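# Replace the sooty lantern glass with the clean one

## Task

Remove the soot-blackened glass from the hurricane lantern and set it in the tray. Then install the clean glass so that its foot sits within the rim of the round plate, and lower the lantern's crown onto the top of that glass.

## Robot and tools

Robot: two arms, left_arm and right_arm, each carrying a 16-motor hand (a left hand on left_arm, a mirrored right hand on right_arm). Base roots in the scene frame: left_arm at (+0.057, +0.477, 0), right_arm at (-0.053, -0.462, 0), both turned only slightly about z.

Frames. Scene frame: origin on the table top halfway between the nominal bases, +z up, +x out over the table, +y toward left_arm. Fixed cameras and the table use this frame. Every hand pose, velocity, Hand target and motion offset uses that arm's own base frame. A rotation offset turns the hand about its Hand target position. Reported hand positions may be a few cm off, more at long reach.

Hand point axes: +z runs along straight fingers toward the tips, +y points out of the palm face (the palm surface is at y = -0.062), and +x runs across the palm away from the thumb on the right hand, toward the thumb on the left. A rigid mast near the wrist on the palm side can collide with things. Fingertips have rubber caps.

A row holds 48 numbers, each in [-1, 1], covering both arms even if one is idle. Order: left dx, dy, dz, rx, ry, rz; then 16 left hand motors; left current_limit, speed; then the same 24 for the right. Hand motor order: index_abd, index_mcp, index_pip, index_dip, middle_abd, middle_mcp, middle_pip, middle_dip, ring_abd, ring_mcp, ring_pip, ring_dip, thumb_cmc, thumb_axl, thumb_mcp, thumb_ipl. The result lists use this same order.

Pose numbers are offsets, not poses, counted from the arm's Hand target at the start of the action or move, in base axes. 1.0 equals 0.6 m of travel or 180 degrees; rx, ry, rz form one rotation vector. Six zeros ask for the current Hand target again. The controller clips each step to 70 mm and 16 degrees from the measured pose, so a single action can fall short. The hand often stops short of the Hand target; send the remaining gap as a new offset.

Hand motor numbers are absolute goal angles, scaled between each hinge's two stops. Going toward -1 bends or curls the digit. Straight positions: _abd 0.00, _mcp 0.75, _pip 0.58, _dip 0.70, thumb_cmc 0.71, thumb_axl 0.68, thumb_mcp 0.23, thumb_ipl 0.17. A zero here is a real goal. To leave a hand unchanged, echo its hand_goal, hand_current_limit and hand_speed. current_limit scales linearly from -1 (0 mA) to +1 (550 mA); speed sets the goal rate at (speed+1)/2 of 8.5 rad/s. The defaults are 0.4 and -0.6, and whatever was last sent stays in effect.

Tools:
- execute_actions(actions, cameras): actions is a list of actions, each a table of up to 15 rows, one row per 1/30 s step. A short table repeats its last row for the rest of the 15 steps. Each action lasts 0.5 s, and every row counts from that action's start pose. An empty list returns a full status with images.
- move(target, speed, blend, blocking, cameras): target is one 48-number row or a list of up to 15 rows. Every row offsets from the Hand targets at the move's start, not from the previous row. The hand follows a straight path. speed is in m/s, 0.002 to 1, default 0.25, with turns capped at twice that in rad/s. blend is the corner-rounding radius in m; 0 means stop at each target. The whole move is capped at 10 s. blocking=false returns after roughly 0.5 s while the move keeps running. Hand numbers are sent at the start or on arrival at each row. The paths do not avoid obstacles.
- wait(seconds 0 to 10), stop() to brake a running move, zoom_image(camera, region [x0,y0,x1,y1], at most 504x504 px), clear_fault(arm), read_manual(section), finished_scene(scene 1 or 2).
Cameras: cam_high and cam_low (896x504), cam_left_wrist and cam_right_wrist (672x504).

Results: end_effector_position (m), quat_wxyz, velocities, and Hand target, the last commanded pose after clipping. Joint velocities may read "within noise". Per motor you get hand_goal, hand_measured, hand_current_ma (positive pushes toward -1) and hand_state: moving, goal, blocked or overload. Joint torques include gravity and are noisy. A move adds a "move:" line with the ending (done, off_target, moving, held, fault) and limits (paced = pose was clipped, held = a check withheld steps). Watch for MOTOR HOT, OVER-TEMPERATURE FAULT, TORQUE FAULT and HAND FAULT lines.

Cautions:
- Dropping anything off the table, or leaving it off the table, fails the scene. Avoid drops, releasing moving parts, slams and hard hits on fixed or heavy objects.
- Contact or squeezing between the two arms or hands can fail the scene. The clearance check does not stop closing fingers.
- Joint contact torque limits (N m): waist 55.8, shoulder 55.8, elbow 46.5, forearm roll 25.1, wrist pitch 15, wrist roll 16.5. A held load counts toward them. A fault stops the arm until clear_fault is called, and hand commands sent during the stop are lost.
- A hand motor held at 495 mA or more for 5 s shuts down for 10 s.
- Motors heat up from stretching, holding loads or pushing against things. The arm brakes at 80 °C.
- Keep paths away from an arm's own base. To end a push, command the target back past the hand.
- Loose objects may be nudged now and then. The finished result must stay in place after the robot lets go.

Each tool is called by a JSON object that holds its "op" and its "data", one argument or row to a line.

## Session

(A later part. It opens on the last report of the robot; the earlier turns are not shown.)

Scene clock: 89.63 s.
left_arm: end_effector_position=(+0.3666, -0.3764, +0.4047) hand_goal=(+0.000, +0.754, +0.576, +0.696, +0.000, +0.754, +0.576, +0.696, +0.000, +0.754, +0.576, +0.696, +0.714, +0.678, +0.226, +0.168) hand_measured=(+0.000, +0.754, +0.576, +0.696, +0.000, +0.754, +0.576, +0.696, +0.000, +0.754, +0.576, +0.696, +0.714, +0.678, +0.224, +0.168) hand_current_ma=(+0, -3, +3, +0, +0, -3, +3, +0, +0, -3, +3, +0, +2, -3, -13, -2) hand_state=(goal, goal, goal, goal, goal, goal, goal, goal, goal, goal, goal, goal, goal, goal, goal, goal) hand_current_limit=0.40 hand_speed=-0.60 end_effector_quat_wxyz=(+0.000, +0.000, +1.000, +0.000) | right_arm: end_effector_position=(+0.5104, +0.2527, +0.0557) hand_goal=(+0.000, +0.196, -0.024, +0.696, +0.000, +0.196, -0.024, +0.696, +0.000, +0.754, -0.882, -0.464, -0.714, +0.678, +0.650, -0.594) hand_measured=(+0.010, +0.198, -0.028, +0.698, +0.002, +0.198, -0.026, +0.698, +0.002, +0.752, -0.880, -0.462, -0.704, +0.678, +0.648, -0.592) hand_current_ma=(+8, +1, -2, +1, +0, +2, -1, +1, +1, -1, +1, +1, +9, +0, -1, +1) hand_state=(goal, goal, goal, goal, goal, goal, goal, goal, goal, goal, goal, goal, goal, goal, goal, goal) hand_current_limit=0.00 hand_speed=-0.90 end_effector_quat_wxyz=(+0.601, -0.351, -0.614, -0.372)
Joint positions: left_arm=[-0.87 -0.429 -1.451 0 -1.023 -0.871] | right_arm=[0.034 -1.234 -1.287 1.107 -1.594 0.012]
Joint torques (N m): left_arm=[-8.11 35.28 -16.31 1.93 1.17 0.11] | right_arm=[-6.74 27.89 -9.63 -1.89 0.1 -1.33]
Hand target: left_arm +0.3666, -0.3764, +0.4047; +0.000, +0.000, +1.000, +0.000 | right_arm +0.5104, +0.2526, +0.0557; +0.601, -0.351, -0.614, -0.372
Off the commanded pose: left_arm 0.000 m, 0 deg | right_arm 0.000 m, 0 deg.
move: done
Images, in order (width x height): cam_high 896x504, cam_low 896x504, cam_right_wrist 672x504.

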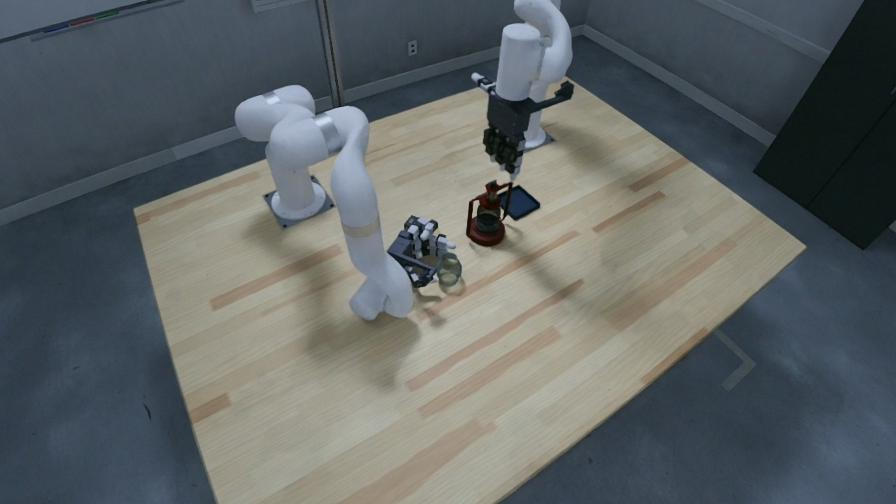

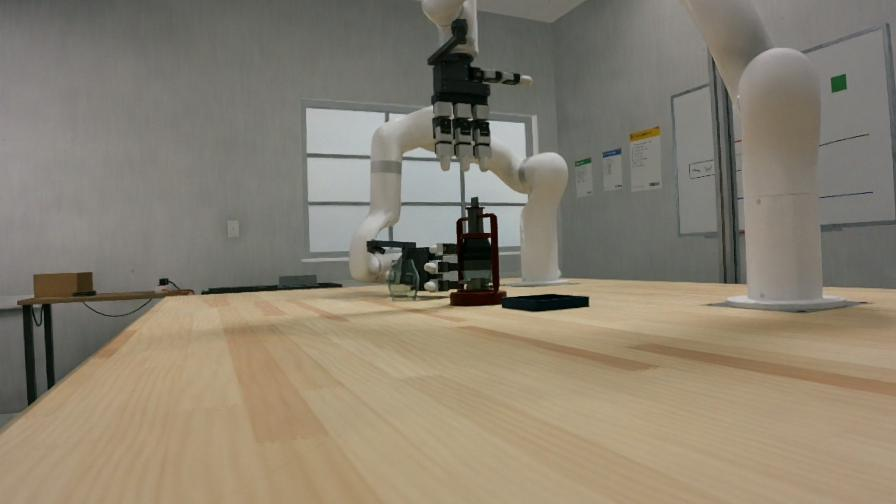

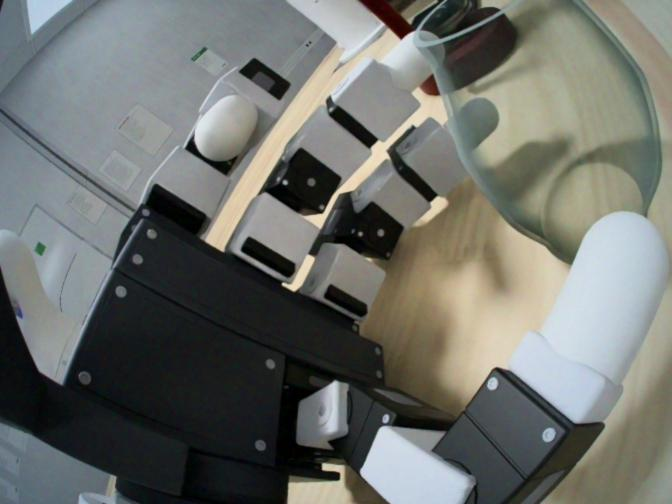

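{"op": "move", "data": {
  "target": [
    [0,0,0,0,0,0,0,0.754,0.576,0.696,0,0.754,0.576,0.696,0,0.754,0.576,0.696,0.714,0.678,0.226,0.168,0.4,-0.6,-0.1318,-0.0716,0,0,0,0,0,0.196,-0.025,0.696,0,0.196,-0.025,0.696,0,0.754,-0.883,-0.464,-0.714,0.678,0.65,-0.594,0.0,-0.9],
    [0,0,0,0,0,0,0,0.754,0.576,0.696,0,0.754,0.576,0.696,0,0.754,0.576,0.696,0.714,0.678,0.226,0.168,0.4,-0.6,-0.1318,-0.0716,0.2405,0,0,0,0,0.196,-0.025,0.696,0,0.196,-0.025,0.696,0,0.754,-0.883,-0.464,-0.714,0.678,0.65,-0.594,0.0,-0.9],
    [0,0,0,0,0,0,0,0.754,0.576,0.696,0,0.754,0.576,0.696,0,0.754,0.576,0.696,0.714,0.678,0.226,0.168,0.4,-0.6,-0.334,0.029,0.2405,-0.0026,0.0109,-0.1582,0,0.196,-0.025,0.696,0,0.196,-0.025,0.696,0,0.754,-0.883,-0.464,-0.714,0.678,0.65,-0.594,0.0,-0.9],
    [0,0,0,0,0,0,0,0.754,0.576,0.696,0,0.754,0.576,0.696,0,0.754,0.576,0.696,0.714,0.678,0.226,0.168,0.4,-0.6,-0.334,0.3723,0.1572,-0.0026,0.0109,-0.1582,0,0.315,-0.226,0.696,0,0.315,-0.226,0.696,0,0.754,-0.883,-0.464,-0.714,0.678,0.666,-0.73,0.0,-0.9]
  ],
  "speed": [0.1,0.2,0.25,0.25],
  "blend": [0.01,0.04,0.04,0],
  "cameras": ["all"]
}}

{"op": "zoom_image", "data": {
  "camera": "cam_high",
  "region": [380, 140, 540, 300]
}}

{"op": "zoom_image", "data": {
  "camera": "cam_low",
  "region": [390, 180, 530, 320]
}}

Scene clock: 95.23 s.
left_arm: end_effector_position=(+0.3666, -0.3764, +0.4047) hand_goal=(+0.000, +0.754, +0.576, +0.696, +0.000, +0.754, +0.576, +0.696, +0.000, +0.754, +0.576, +0.696, +0.714, +0.678, +0.226, +0.168) hand_measured=(+0.000, +0.754, +0.576, +0.696, +0.000, +0.754, +0.576, +0.696, +0.000, +0.754, +0.576, +0.696, +0.714, +0.678, +0.224, +0.168) hand_current_ma=(+0, -3, +3, +0, +0, -3, +3, +0, +0, -3, +3, +0, +2, -3, -13, -2) hand_state=(goal, goal, goal, goal, goal, goal, goal, goal, goal, goal, goal, goal, goal, goal, goal, goal) hand_current_limit=0.40 hand_speed=-0.60 end_effector_quat_wxyz=(+0.000, +0.000, +1.000, +0.000) | right_arm: end_effector_position=(+0.3100, +0.4760, +0.1500) hand_goal=(+0.000, +0.316, -0.226, +0.696, +0.000, +0.316, -0.226, +0.696, +0.000, +0.754, -0.882, -0.464, -0.714, +0.678, +0.666, -0.730) hand_measured=(+0.010, +0.314, -0.222, +0.698, +0.002, +0.314, -0.224, +0.698, +0.002, +0.752, -0.880, -0.462, -0.704, +0.678, +0.664, -0.728) hand_current_ma=(+8, -1, +2, +1, +0, -1, +2, +1, +1, -1, +1, +1, +9, +0, -1, +1) hand_state=(goal, goal, goal, goal, goal, goal, goal, goal, goal, goal, goal, goal, goal, goal, goal, goal) hand_current_limit=0.00 hand_speed=-0.90 end_effector_quat_wxyz=(+0.500, -0.500, -0.500, -0.500)
Joint positions: left_arm=[-0.87 -0.429 -1.451 0 -1.023 -0.871] | right_arm=[0.849 -0.849 -0.617 2.405 -1.744 -0.155]
Joint torques (N m): left_arm=[-8.8 34.12 -16.06 1.91 1.23 0.08] | right_arm=[18.79 18.22 -8.91 3.34 0.35 1.47]
Hand target: left_arm +0.3666, -0.3764, +0.4047; +0.000, +0.000, +1.000, +0.000 | right_arm +0.3100, +0.4760, +0.1500; +0.500, -0.500, -0.500, -0.500
Off the commanded pose: left_arm 0.000 m, 0 deg | right_arm 0.000 m, 0 deg.
move: done

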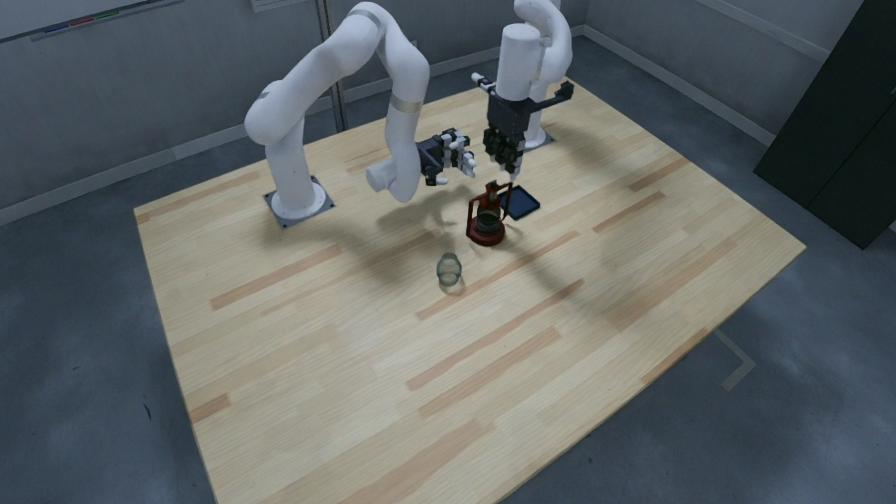

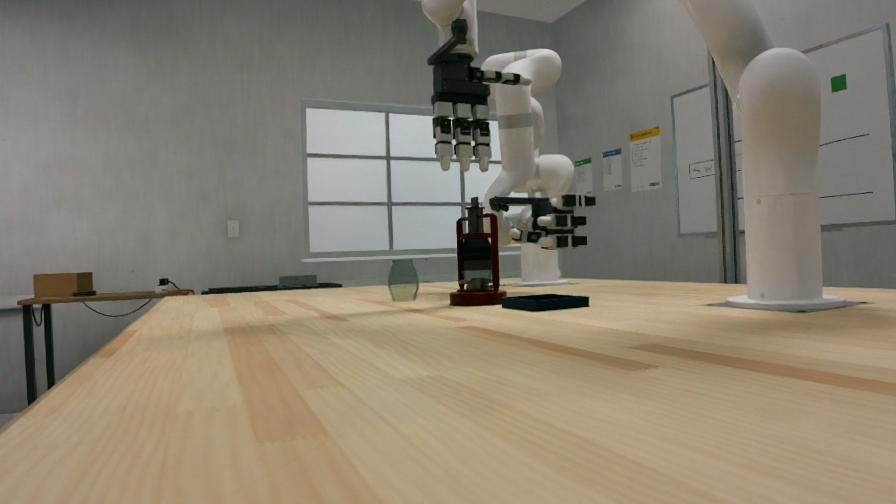

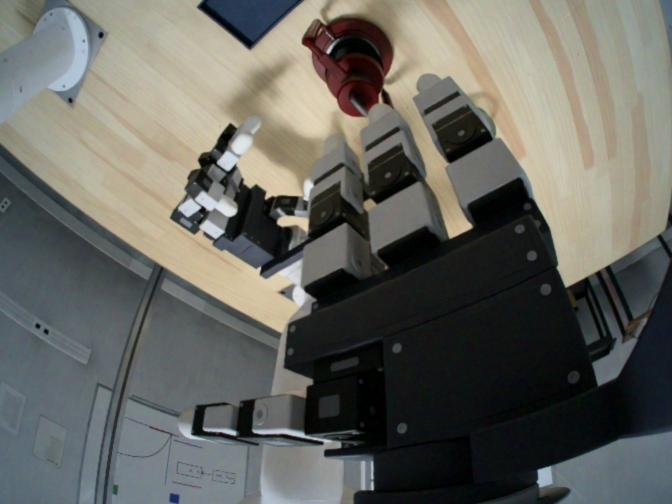

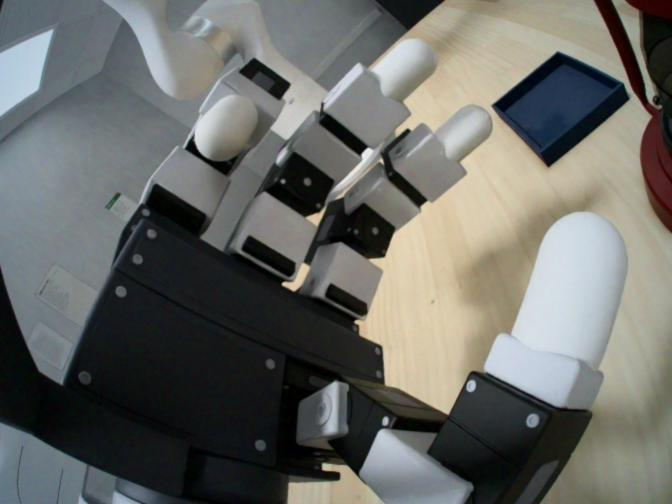

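Scaled by 3.150 from the camera's 896x504 image, which has a finer 1280x720 frame.

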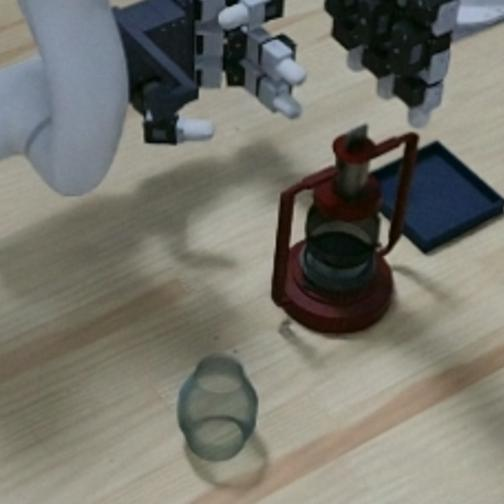

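Scaled by 3.600 from the camera's 896x504 image, which has a finer 1280x720 frame.

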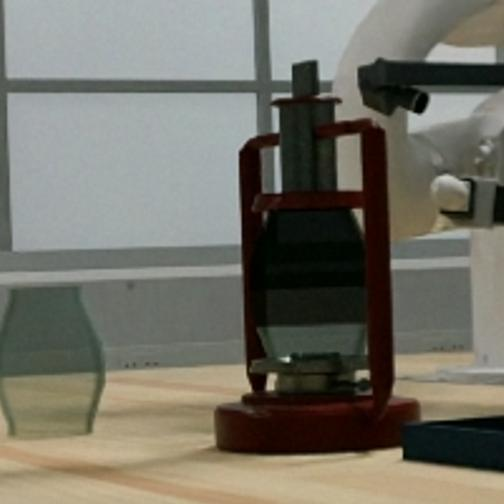

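{"op": "move", "data": {
  "target": [0,-0.004,-0.1,0,0,0,0,0.754,0.576,0.696,0,0.754,0.576,0.696,0,0.754,0.576,0.696,0.714,0.678,0.226,0.168,0.4,-0.6,0,0,0,0,0,0,0,0.315,-0.226,0.696,0,0.315,-0.226,0.696,0,0.754,-0.883,-0.464,-0.714,0.678,0.666,-0.73,0.0,-0.9],
  "speed": 0.12,
  "cameras": ["all"]
}}

{"op": "zoom_image", "data": {
  "camera": "cam_left_wrist",
  "region": [260, 0, 460, 160]
}}

{"op": "zoom_image", "data": {
  "camera": "cam_low",
  "region": [430, 140, 530, 240]
}}

{"op": "zoom_image", "data": {
  "camera": "cam_high",
  "region": [450, 130, 550, 230]
}}

Scene clock: 96.93 s.
left_arm: end_effector_position=(+0.3666, -0.3788, +0.3447) hand_goal=(+0.000, +0.754, +0.576, +0.696, +0.000, +0.754, +0.576, +0.696, +0.000, +0.754, +0.576, +0.696, +0.714, +0.678, +0.226, +0.168) hand_measured=(+0.000, +0.754, +0.576, +0.696, +0.000, +0.754, +0.576, +0.696, +0.000, +0.754, +0.576, +0.696, +0.714, +0.678, +0.224, +0.168) hand_current_ma=(+0, -3, +3, +0, +0, -3, +3, +0, +0, -3, +3, +0, +2, -3, -15, -2) hand_state=(goal, goal, goal, goal, goal, goal, goal, goal, goal, goal, goal, goal, goal, goal, goal, goal) hand_current_limit=0.40 hand_speed=-0.60 end_effector_quat_wxyz=(+0.000, +0.000, +1.000, +0.000) | right_arm: end_effector_position=(+0.3100, +0.4760, +0.1500) hand_goal=(+0.000, +0.316, -0.226, +0.696, +0.000, +0.316, -0.226, +0.696, +0.000, +0.754, -0.882, -0.464, -0.714, +0.678, +0.666, -0.730) hand_measured=(+0.010, +0.314, -0.222, +0.698, +0.002, +0.314, -0.224, +0.698, +0.002, +0.752, -0.880, -0.462, -0.704, +0.678, +0.664, -0.728) hand_current_ma=(+8, -1, +2, +1, +0, -1, +2, +1, +1, -1, +1, +1, +9, +0, -1, +1) hand_state=(goal, goal, goal, goal, goal, goal, goal, goal, goal, goal, goal, goal, goal, goal, goal, goal) hand_current_limit=0.00 hand_speed=-0.90 end_effector_quat_wxyz=(+0.500, -0.500, -0.500, -0.500)
Joint positions: left_arm=[-0.872 -0.475 -1.378 0 -0.903 -0.873] | right_arm=[0.849 -0.849 -0.617 2.405 -1.744 -0.155]
Joint torques (N m): left_arm=[-9.08 21.79 -15.5 1.5 1.28 -0.73] | right_arm=[17.3 18.79 -7.73 3.04 0.18 1.25]
Hand target: left_arm +0.3666, -0.3788, +0.3447; +0.000, +0.000, +1.000, +0.000 | right_arm +0.3100, +0.4760, +0.1500; +0.500, -0.500, -0.500, -0.500
Off the commanded pose: left_arm 0.000 m, 0 deg | right_arm 0.000 m, 0 deg.
move: done

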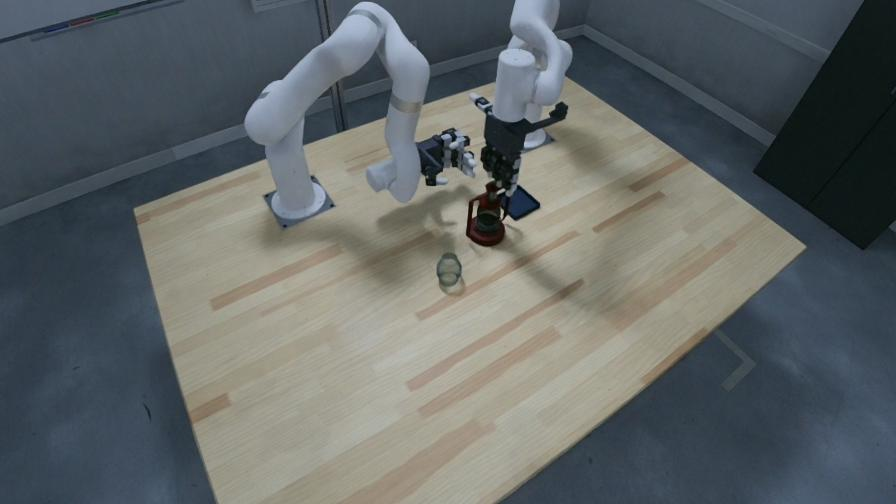

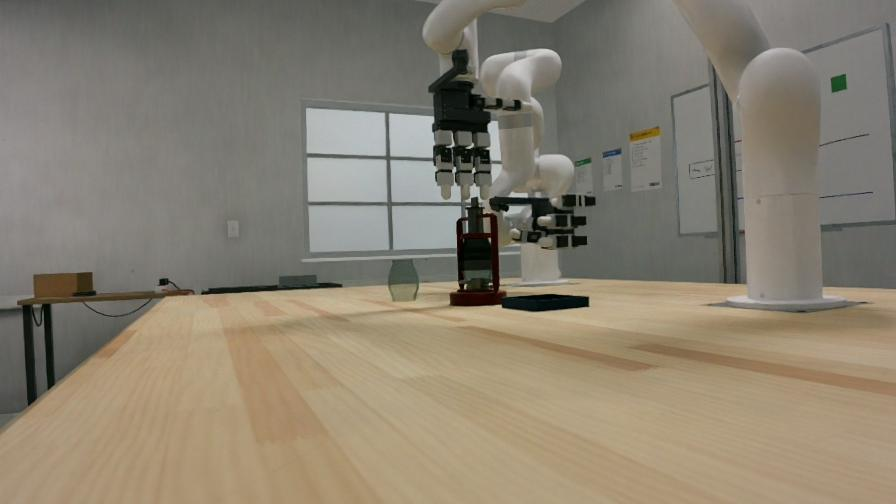

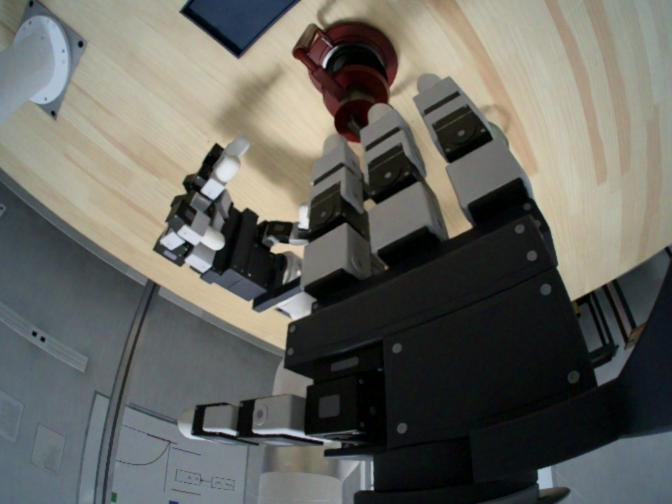

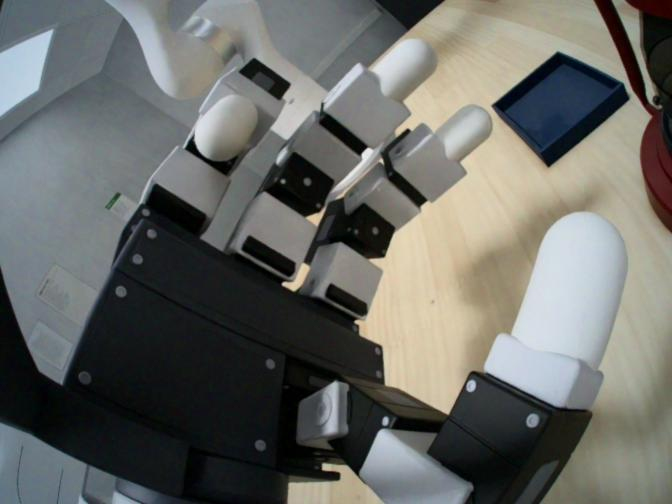

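Scaled by 2.520 from the camera's 672x504 image, which has a finer 960x720 frame.

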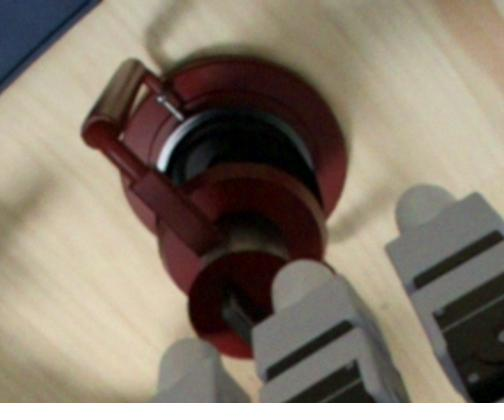

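Scaled by 5.040 from the camera's 896x504 image, which has a finer 1280x720 frame.

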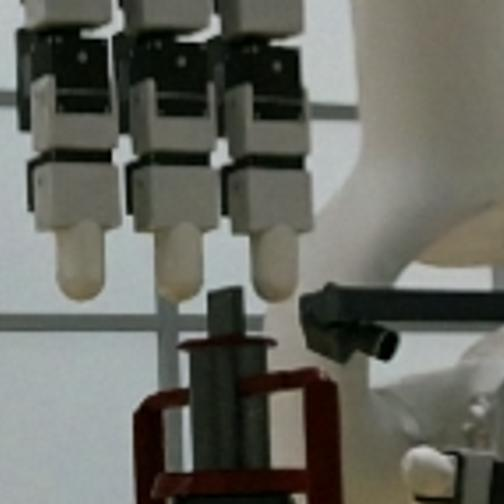

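Scaled by 5.040 from the camera's 896x504 image, which has a finer 1280x720 frame.

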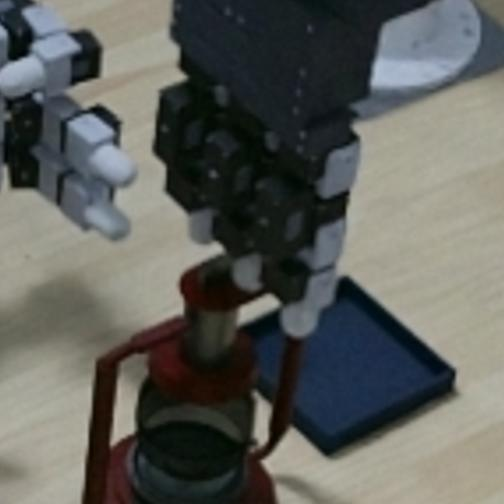

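{"op": "move", "data": {
  "target": [
    [0,-0.005,-0.0183,0,0,0,0,0.754,0.576,0.696,0,0.754,0.576,0.696,0,0.754,0.576,0.696,0.714,0.678,0.226,0.168,0.4,-0.6,0,0,0,0,0,0,0,0.315,-0.226,0.696,0,0.315,-0.226,0.696,0,0.754,-0.883,-0.464,-0.714,0.678,0.666,-0.73,0.0,-0.9],
    [0,-0.005,-0.0183,0,0,0,-0.12,0.754,0.576,0.696,0.12,0.754,0.576,0.696,0,0.754,0.576,0.696,0.714,0.678,0.226,0.168,0.2,-0.93,0,0,0,0,0,0,0,0.315,-0.226,0.696,0,0.315,-0.226,0.696,0,0.754,-0.883,-0.464,-0.714,0.678,0.666,-0.73,0.0,-0.9]
  ],
  "speed": 0.05,
  "cameras": ["all"]
}}

{"op": "zoom_image", "data": {
  "camera": "cam_left_wrist",
  "region": [260, 0, 460, 160]
}}

{"op": "zoom_image", "data": {
  "camera": "cam_low",
  "region": [430, 140, 530, 240]
}}

{"op": "zoom_image", "data": {
  "camera": "cam_high",
  "region": [450, 130, 550, 230]
}}

Scene clock: 98.70 s.
left_arm: end_effector_position=(+0.3666, -0.3818, +0.3337) hand_goal=(-0.120, +0.754, +0.576, +0.696, +0.120, +0.754, +0.576, +0.696, +0.000, +0.754, +0.576, +0.696, +0.714, +0.678, +0.226, +0.168) hand_measured=(-0.088, +0.754, +0.576, +0.696, +0.100, +0.754, +0.576, +0.696, +0.000, +0.754, +0.576, +0.696, +0.714, +0.678, +0.224, +0.168) hand_current_ma=(+132, -3, +3, +0, -77, -3, +3, +0, +0, -3, +3, +0, +2, -3, -15, -2) hand_state=(blocked, goal, goal, goal, goal, goal, goal, goal, goal, goal, goal, goal, goal, goal, goal, goal) hand_current_limit=0.20 hand_speed=-0.93 end_effector_quat_wxyz=(+0.000, +0.000, +1.000, +0.000) | right_arm: end_effector_position=(+0.3100, +0.4760, +0.1500) hand_goal=(+0.000, +0.316, -0.226, +0.696, +0.000, +0.316, -0.226, +0.696, +0.000, +0.754, -0.882, -0.464, -0.714, +0.678, +0.666, -0.730) hand_measured=(+0.010, +0.314, -0.222, +0.698, +0.002, +0.314, -0.224, +0.698, +0.002, +0.752, -0.880, -0.462, -0.704, +0.678, +0.664, -0.728) hand_current_ma=(+8, -1, +2, +1, +0, -1, +2, +1, +1, -1, +1, +1, +9, +0, -1, +1) hand_state=(goal, goal, goal, goal, goal, goal, goal, goal, goal, goal, goal, goal, goal, goal, goal, goal) hand_current_limit=0.00 hand_speed=-0.90 end_effector_quat_wxyz=(+0.500, -0.500, -0.500, -0.500)
Joint positions: left_arm=[-0.876 -0.49 -1.373 0 -0.884 -0.876] | right_arm=[0.849 -0.849 -0.617 2.405 -1.744 -0.155]
Joint torques (N m): left_arm=[-8.34 21.73 -15.86 2.14 1.27 -0.72] | right_arm=[15.99 18.51 -7.88 3.03 0.25 1.15]
Hand target: left_arm +0.3666, -0.3818, +0.3337; +0.000, +0.000, +1.000, +0.000 | right_arm +0.3100, +0.4760, +0.1500; +0.500, -0.500, -0.500, -0.500
Off the commanded pose: left_arm 0.000 m, 0 deg | right_arm 0.000 m, 0 deg.
move: done

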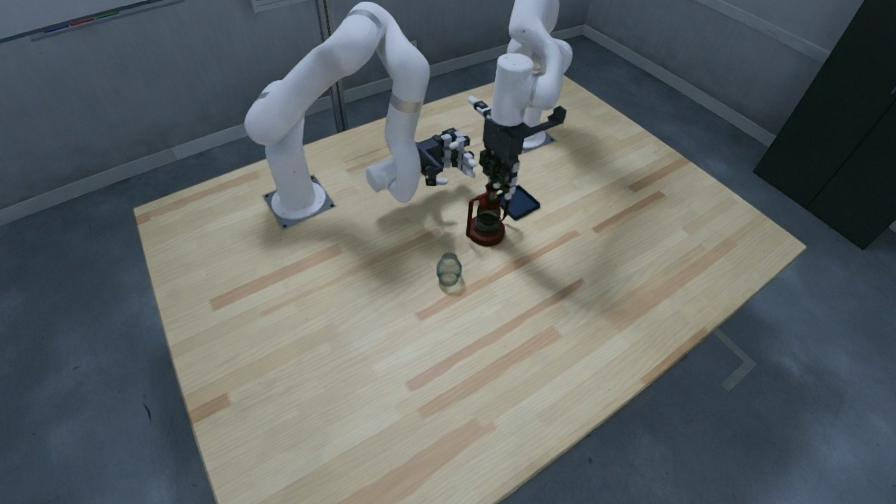

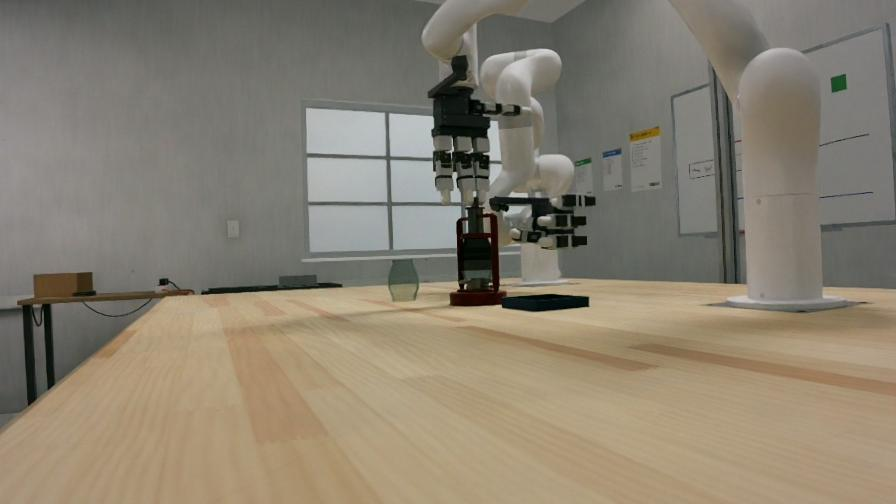

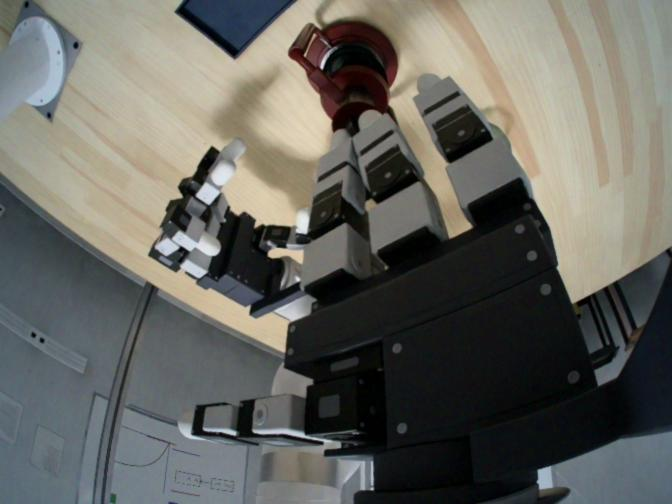

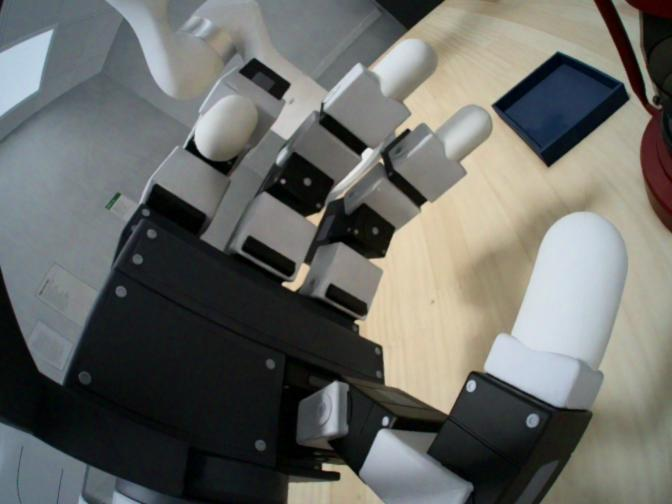

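Scaled by 2.520 from the camera's 672x504 image, which has a finer 960x720 frame.

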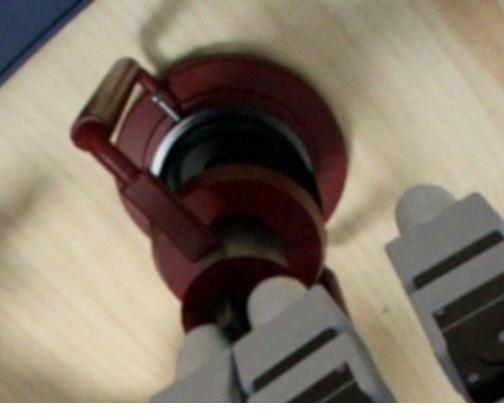

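Scaled by 5.040 from the camera's 896x504 image, which has a finer 1280x720 frame.

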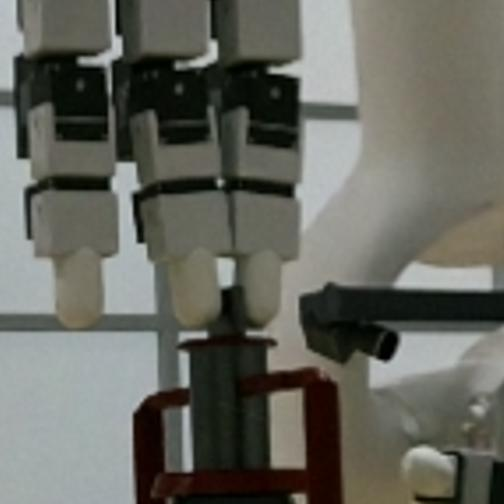

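Scaled by 5.040 from the camera's 896x504 image, which has a finer 1280x720 frame.

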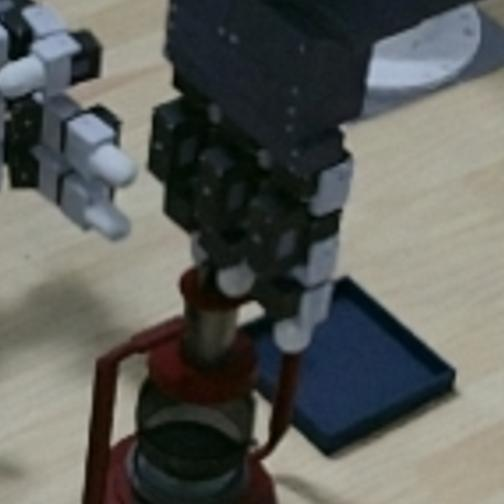

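{"op": "move", "data": {
  "target": [
    [0,0,0,0,0,0,-0.2,0.754,0.576,0.696,0.2,0.754,0.576,0.696,0,0.754,0.576,0.696,0.714,0.678,0.226,0.168,0.2,-0.93,0,0,0,0,0,0,0,0.315,-0.226,0.696,0,0.315,-0.226,0.696,0,0.754,-0.883,-0.464,-0.714,0.678,0.666,-0.73,0.0,-0.9],
    [0,0,0.0167,0,0,0,-0.2,0.754,0.576,0.696,0.2,0.754,0.576,0.696,0,0.754,0.576,0.696,0.714,0.678,0.226,0.168,0.2,-0.93,0,0,0,0,0,0,0,0.315,-0.226,0.696,0,0.315,-0.226,0.696,0,0.754,-0.883,-0.464,-0.714,0.678,0.666,-0.73,0.0,-0.9]
  ],
  "speed": 0.03,
  "cameras": ["cam_low","cam_high"]
}}

{"op": "zoom_image", "data": {
  "camera": "cam_low",
  "region": [430, 140, 530, 240]
}}

Scene clock: 100.20 s.
left_arm: end_effector_position=(+0.3666, -0.3818, +0.3437) hand_goal=(-0.200, +0.754, +0.576, +0.696, +0.200, +0.754, +0.576, +0.696, +0.000, +0.754, +0.576, +0.696, +0.714, +0.678, +0.226, +0.168) hand_measured=(-0.090, +0.754, +0.576, +0.696, +0.106, +0.754, +0.576, +0.696, +0.000, +0.754, +0.576, +0.696, +0.714, +0.678, +0.224, +0.168) hand_current_ma=(+330, -3, +3, +0, -330, -3, +3, +0, +0, -3, +3, +0, +2, -3, -15, -2) hand_state=(blocked, goal, goal, goal, blocked, goal, goal, goal, goal, goal, goal, goal, goal, goal, goal, goal) hand_current_limit=0.20 hand_speed=-0.93 end_effector_quat_wxyz=(+0.000, +0.000, +1.000, +0.000) | right_arm: end_effector_position=(+0.3100, +0.4760, +0.1500) hand_goal=(+0.000, +0.316, -0.226, +0.696, +0.000, +0.316, -0.226, +0.696, +0.000, +0.754, -0.882, -0.464, -0.714, +0.678, +0.666, -0.730) hand_measured=(+0.010, +0.314, -0.222, +0.698, +0.002, +0.314, -0.224, +0.698, +0.002, +0.752, -0.880, -0.462, -0.704, +0.678, +0.664, -0.728) hand_current_ma=(+8, -1, +2, +1, +0, -1, +2, +1, +1, -1, +1, +1, +9, +0, -1, +1) hand_state=(goal, goal, goal, goal, goal, goal, goal, goal, goal, goal, goal, goal, goal, goal, goal, goal) hand_current_limit=0.00 hand_speed=-0.90 end_effector_quat_wxyz=(+0.500, -0.500, -0.500, -0.500)
Joint positions: left_arm=[-0.876 -0.481 -1.384 0 -0.903 -0.876] | right_arm=[0.849 -0.849 -0.617 2.405 -1.744 -0.155]
Joint torques (N m): left_arm=[-5.86 35.3 -27.18 1.9 -1.24 -0.66] | right_arm=[15.97 18.55 -8.51 2.6 0.21 1]
Hand target: left_arm +0.3666, -0.3818, +0.3437; +0.000, +0.000, +1.000, +0.000 | right_arm +0.3100, +0.4760, +0.1500; +0.500, -0.500, -0.500, -0.500
Off the commanded pose: left_arm 0.000 m, 0 deg | right_arm 0.000 m, 0 deg.
move: done
Images, in order (width x height): cam_high 896x504, cam_low 896x504.

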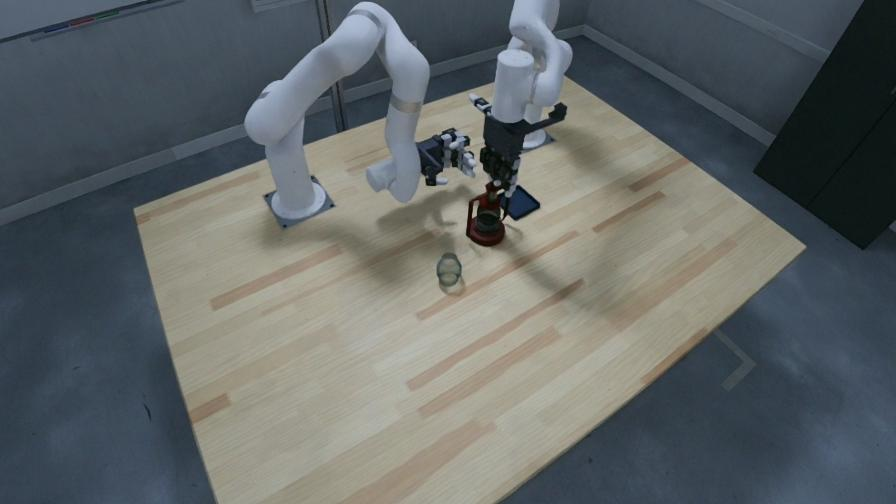

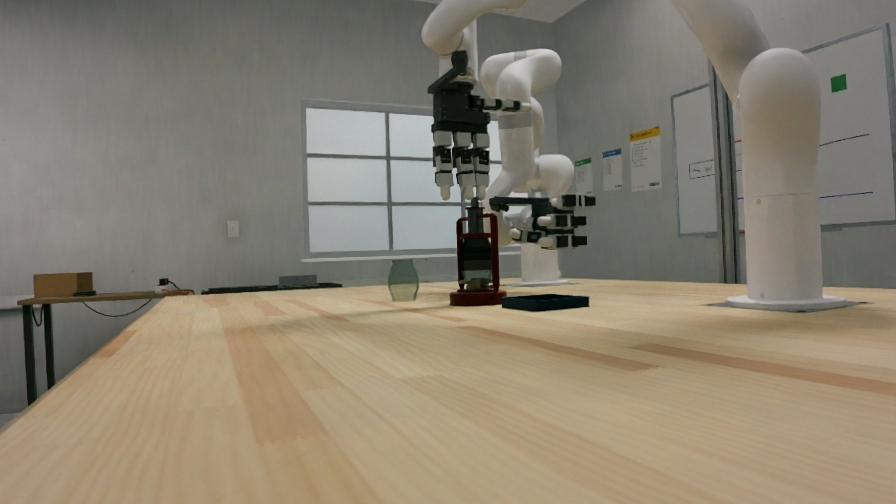

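Scaled by 5.040 from the camera's 896x504 image, which has a finer 1280x720 frame.

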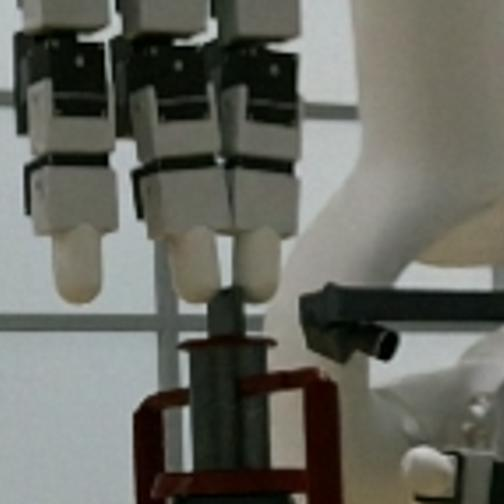

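{"op": "move", "data": {
  "target": [
    [-0.0372,0.004,0.06,0,0,0, -0.1,0.754,0.576,0.696, 0.2,-0.753,-0.883,0.26, 0,0.754,0.576,0.696, 0.714,0.678,0.226,0.168, 0.2,-0.8, 0,0,0,0,0,0, 0,0.315,-0.226,0.696, 0,0.315,-0.226,0.696, 0,0.754,-0.883,-0.464, -0.714,0.678,0.666,-0.73, 0.0,-0.9],
    [-0.0372,0.004,0.06,0,0,0, -0.25,0.754,0.576,0.696, 0,-0.753,-0.883,0.26, 0.25,0.754,0.576,0.696, 0.714,0.678,0.226,0.168, 0.2,-0.8, 0,0,0,0,0,0, 0,0.315,-0.226,0.696, 0,0.315,-0.226,0.696, 0,0.754,-0.883,-0.464, -0.714,0.678,0.666,-0.73, 0.0,-0.9]
  ],
  "speed": 0.1,
  "cameras": ["cam_high","cam_low","cam_left_wrist"]
}}

Scene clock: 106.50 s.
left_arm: end_effector_position=(+0.3443, -0.3794, +0.3797) hand_goal=(-0.250, +0.754, +0.576, +0.696, +0.000, -0.752, -0.882, +0.260, +0.250, +0.754, +0.576, +0.696, +0.714, +0.678, +0.226, +0.168) hand_measured=(-0.244, +0.750, +0.572, +0.696, +0.022, -0.514, -0.794, +0.272, +0.244, +0.754, +0.576, +0.696, +0.714, +0.678, +0.224, +0.168) hand_current_ma=(+20, -23, -15, +0, +85, +330, +330, +52, -21, -3, +3, +0, +2, -3, -15, -2) hand_state=(goal, goal, goal, goal, blocked, blocked, blocked, goal, goal, goal, goal, goal, goal, goal, goal, goal) hand_current_limit=0.20 hand_speed=-0.80 end_effector_quat_wxyz=(+0.000, +0.000, +1.000, +0.000) | right_arm: end_effector_position=(+0.3100, +0.4760, +0.1500) hand_goal=(+0.000, +0.316, -0.226, +0.696, +0.000, +0.316, -0.226, +0.696, +0.000, +0.754, -0.882, -0.464, -0.714, +0.678, +0.666, -0.730) hand_measured=(+0.010, +0.314, -0.222, +0.698, +0.002, +0.314, -0.224, +0.698, +0.002, +0.752, -0.880, -0.462, -0.704, +0.678, +0.664, -0.728) hand_current_ma=(+8, -1, +2, +1, +0, -1, +2, +1, +1, -1, +1, +1, +9, +0, -1, +1) hand_state=(goal, goal, goal, goal, goal, goal, goal, goal, goal, goal, goal, goal, goal, goal, goal, goal) hand_current_limit=0.00 hand_speed=-0.90 end_effector_quat_wxyz=(+0.500, -0.500, -0.500, -0.500)
Joint positions: left_arm=[-0.902 -0.414 -1.375 0 -0.961 -0.903] | right_arm=[0.849 -0.849 -0.617 2.405 -1.744 -0.155]
Joint torques (N m): left_arm=[-8.61 32.73 -18.74 -0.67 -1.1 -0.69] | right_arm=[12.68 17.75 -7.77 2.19 0.22 0.28]
Hand target: left_arm +0.3443, -0.3794, +0.3797; +0.000, +0.000, +1.000, +0.000 | right_arm +0.3100, +0.4760, +0.1500; +0.500, -0.500, -0.500, -0.500
Off the commanded pose: left_arm 0.000 m, 0 deg | right_arm 0.000 m, 0 deg.
move: done
Images, in order (width x height): cam_high 896x504, cam_low 896x504, cam_left_wrist 672x504.

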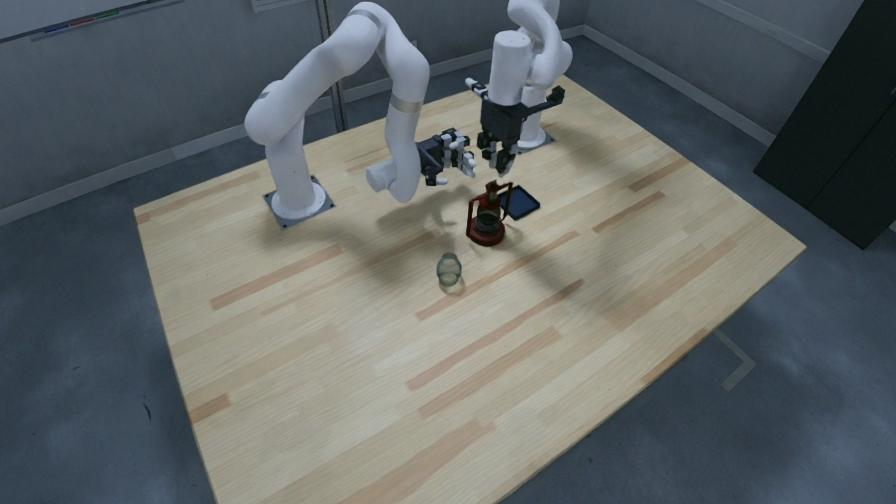

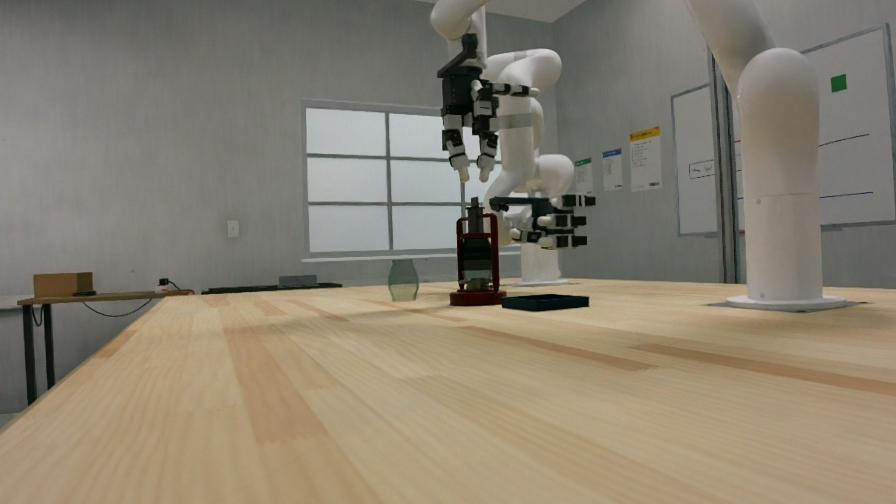

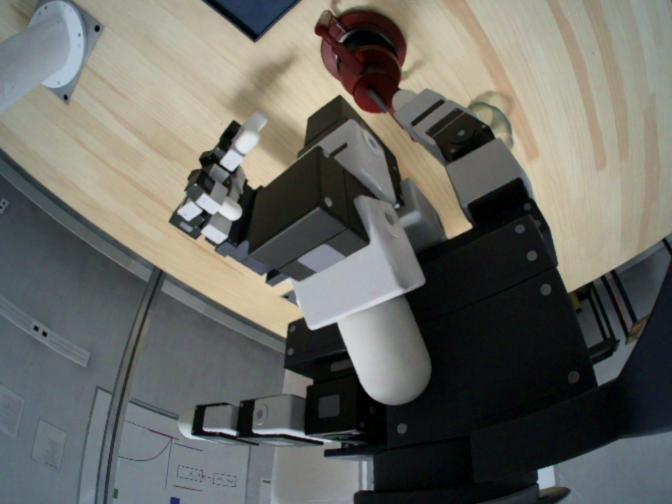

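{"op": "move", "data": {
  "target": [
    [0,0,-0.0322,0,0,0, -0.25,0.754,0.576,0.696, 0,-0.45,-0.7,0.4, 0.25,0.754,0.576,0.696, 0.714,0.678,0.226,0.168, 0.2,-0.8, 0,0,0,0,0,0, 0,0.315,-0.226,0.696, 0,0.315,-0.226,0.696, 0,0.754,-0.883,-0.464, -0.714,0.678,0.666,-0.73, 0.0,-0.9],
    [0,0,-0.0838,0,0,0, -0.25,0.754,0.576,0.696, 0,-0.45,-0.7,0.4, 0.25,0.754,0.576,0.696, 0.714,0.678,0.226,0.168, 0.2,-0.8, 0,0,0,0,0,0, 0,0.315,-0.226,0.696, 0,0.315,-0.226,0.696, 0,0.754,-0.883,-0.464, -0.714,0.678,0.666,-0.73, 0.0,-0.9]
  ],
  "speed": [0.08, 0.04],
  "cameras": ["cam_high","cam_low","cam_left_wrist"]
}}

{"op": "zoom_image", "data": {
  "camera": "cam_low",
  "region": [400, 100, 560, 320]
}}

{"op": "zoom_image", "data": {
  "camera": "cam_high",
  "region": [440, 110, 540, 260]
}}

Scene clock: 108.50 s.
left_arm: end_effector_position=(+0.3443, -0.3794, +0.3294) hand_goal=(-0.250, +0.754, +0.576, +0.696, +0.000, -0.450, -0.700, +0.400, +0.250, +0.754, +0.576, +0.696, +0.714, +0.678, +0.226, +0.168) hand_measured=(-0.244, +0.750, +0.572, +0.696, +0.002, -0.444, -0.702, +0.398, +0.244, +0.754, +0.576, +0.696, +0.714, +0.678, +0.224, +0.168) hand_current_ma=(+20, -23, -15, +0, +11, +28, -11, -11, -21, -3, +3, +0, +2, -3, -15, -2) hand_state=(goal, goal, goal, goal, goal, goal, goal, goal, goal, goal, goal, goal, goal, goal, goal, goal) hand_current_limit=0.20 hand_speed=-0.80 end_effector_quat_wxyz=(+0.000, +0.000, +1.000, +0.000) | right_arm: end_effector_position=(+0.3100, +0.4760, +0.1500) hand_goal=(+0.000, +0.316, -0.226, +0.696, +0.000, +0.316, -0.226, +0.696, +0.000, +0.754, -0.882, -0.464, -0.714, +0.678, +0.666, -0.730) hand_measured=(+0.010, +0.314, -0.222, +0.698, +0.002, +0.314, -0.224, +0.698, +0.002, +0.752, -0.880, -0.462, -0.704, +0.678, +0.664, -0.728) hand_current_ma=(+8, -1, +2, +1, +0, -1, +2, +1, +1, -1, +1, +1, +9, +0, -1, +1) hand_state=(goal, goal, goal, goal, goal, goal, goal, goal, goal, goal, goal, goal, goal, goal, goal, goal) hand_current_limit=0.00 hand_speed=-0.90 end_effector_quat_wxyz=(+0.500, -0.500, -0.500, -0.500)
Joint positions: left_arm=[-0.902 -0.455 -1.314 0 -0.859 -0.903] | right_arm=[0.849 -0.849 -0.617 2.405 -1.744 -0.155]
Joint torques (N m): left_arm=[-7.48 21.31 -14.89 -0.05 1.24 -0.73] | right_arm=[10.24 20.12 -8.28 2.54 0.04 0.26]
Hand target: left_arm +0.3443, -0.3794, +0.3294; +0.000, +0.000, +1.000, +0.000 | right_arm +0.3100, +0.4760, +0.1500; +0.500, -0.500, -0.500, -0.500
Off the commanded pose: left_arm 0.000 m, 0 deg | right_arm 0.000 m, 0 deg.
move: done
Images, in order (width x height): cam_high 896x504, cam_low 896x504, cam_left_wrist 672x504.

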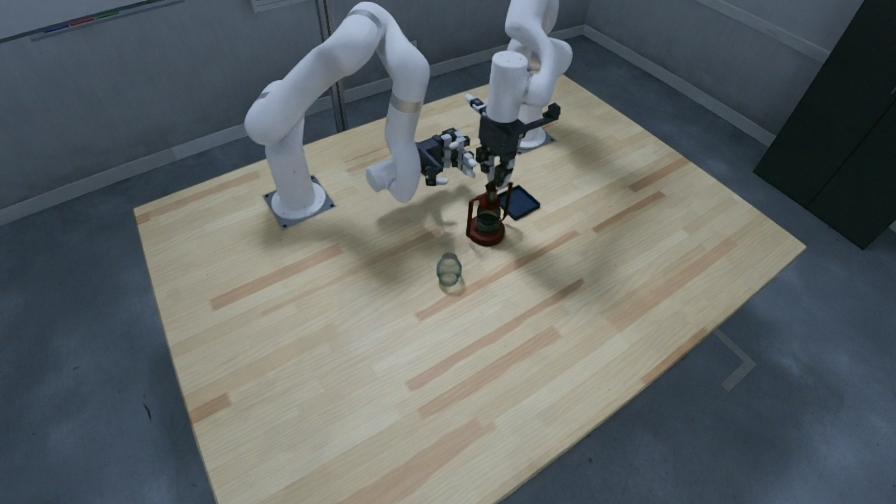

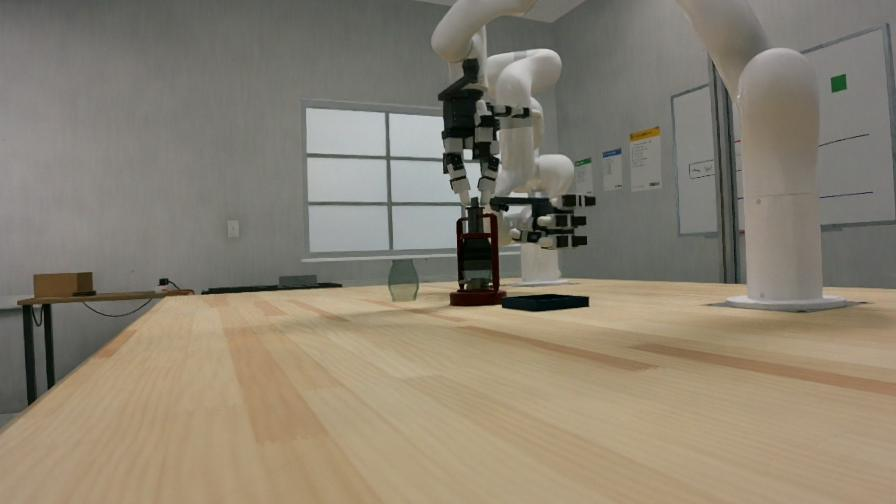

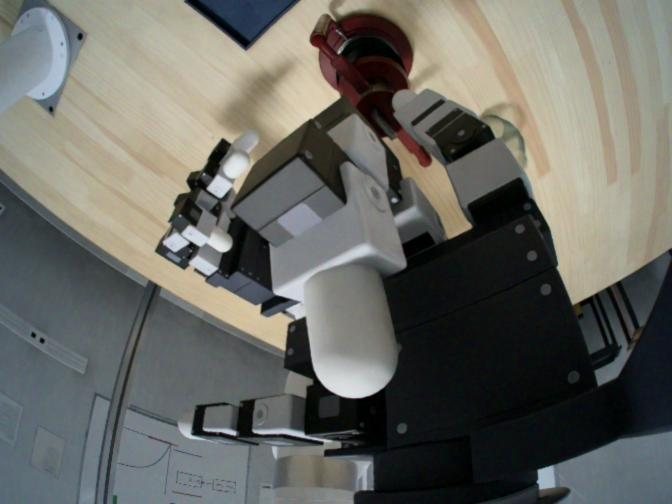

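Scaled by 2.291 from the camera's 896x504 image, which has a finer 1280x720 frame.

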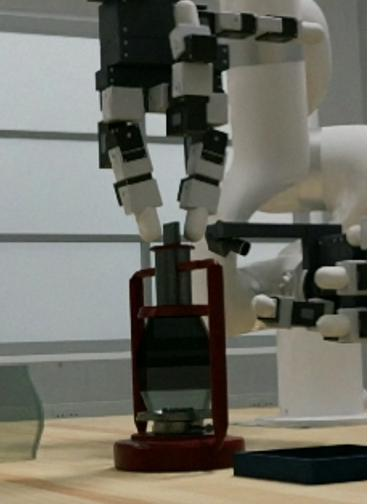

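Scaled by 3.360 from the camera's 896x504 image, which has a finer 1280x720 frame.

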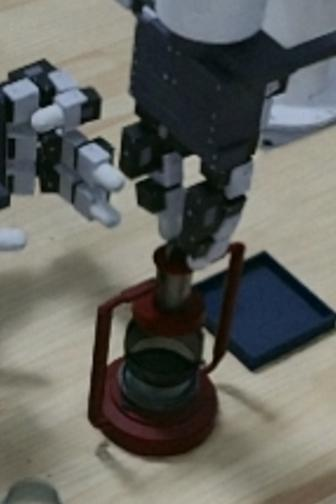

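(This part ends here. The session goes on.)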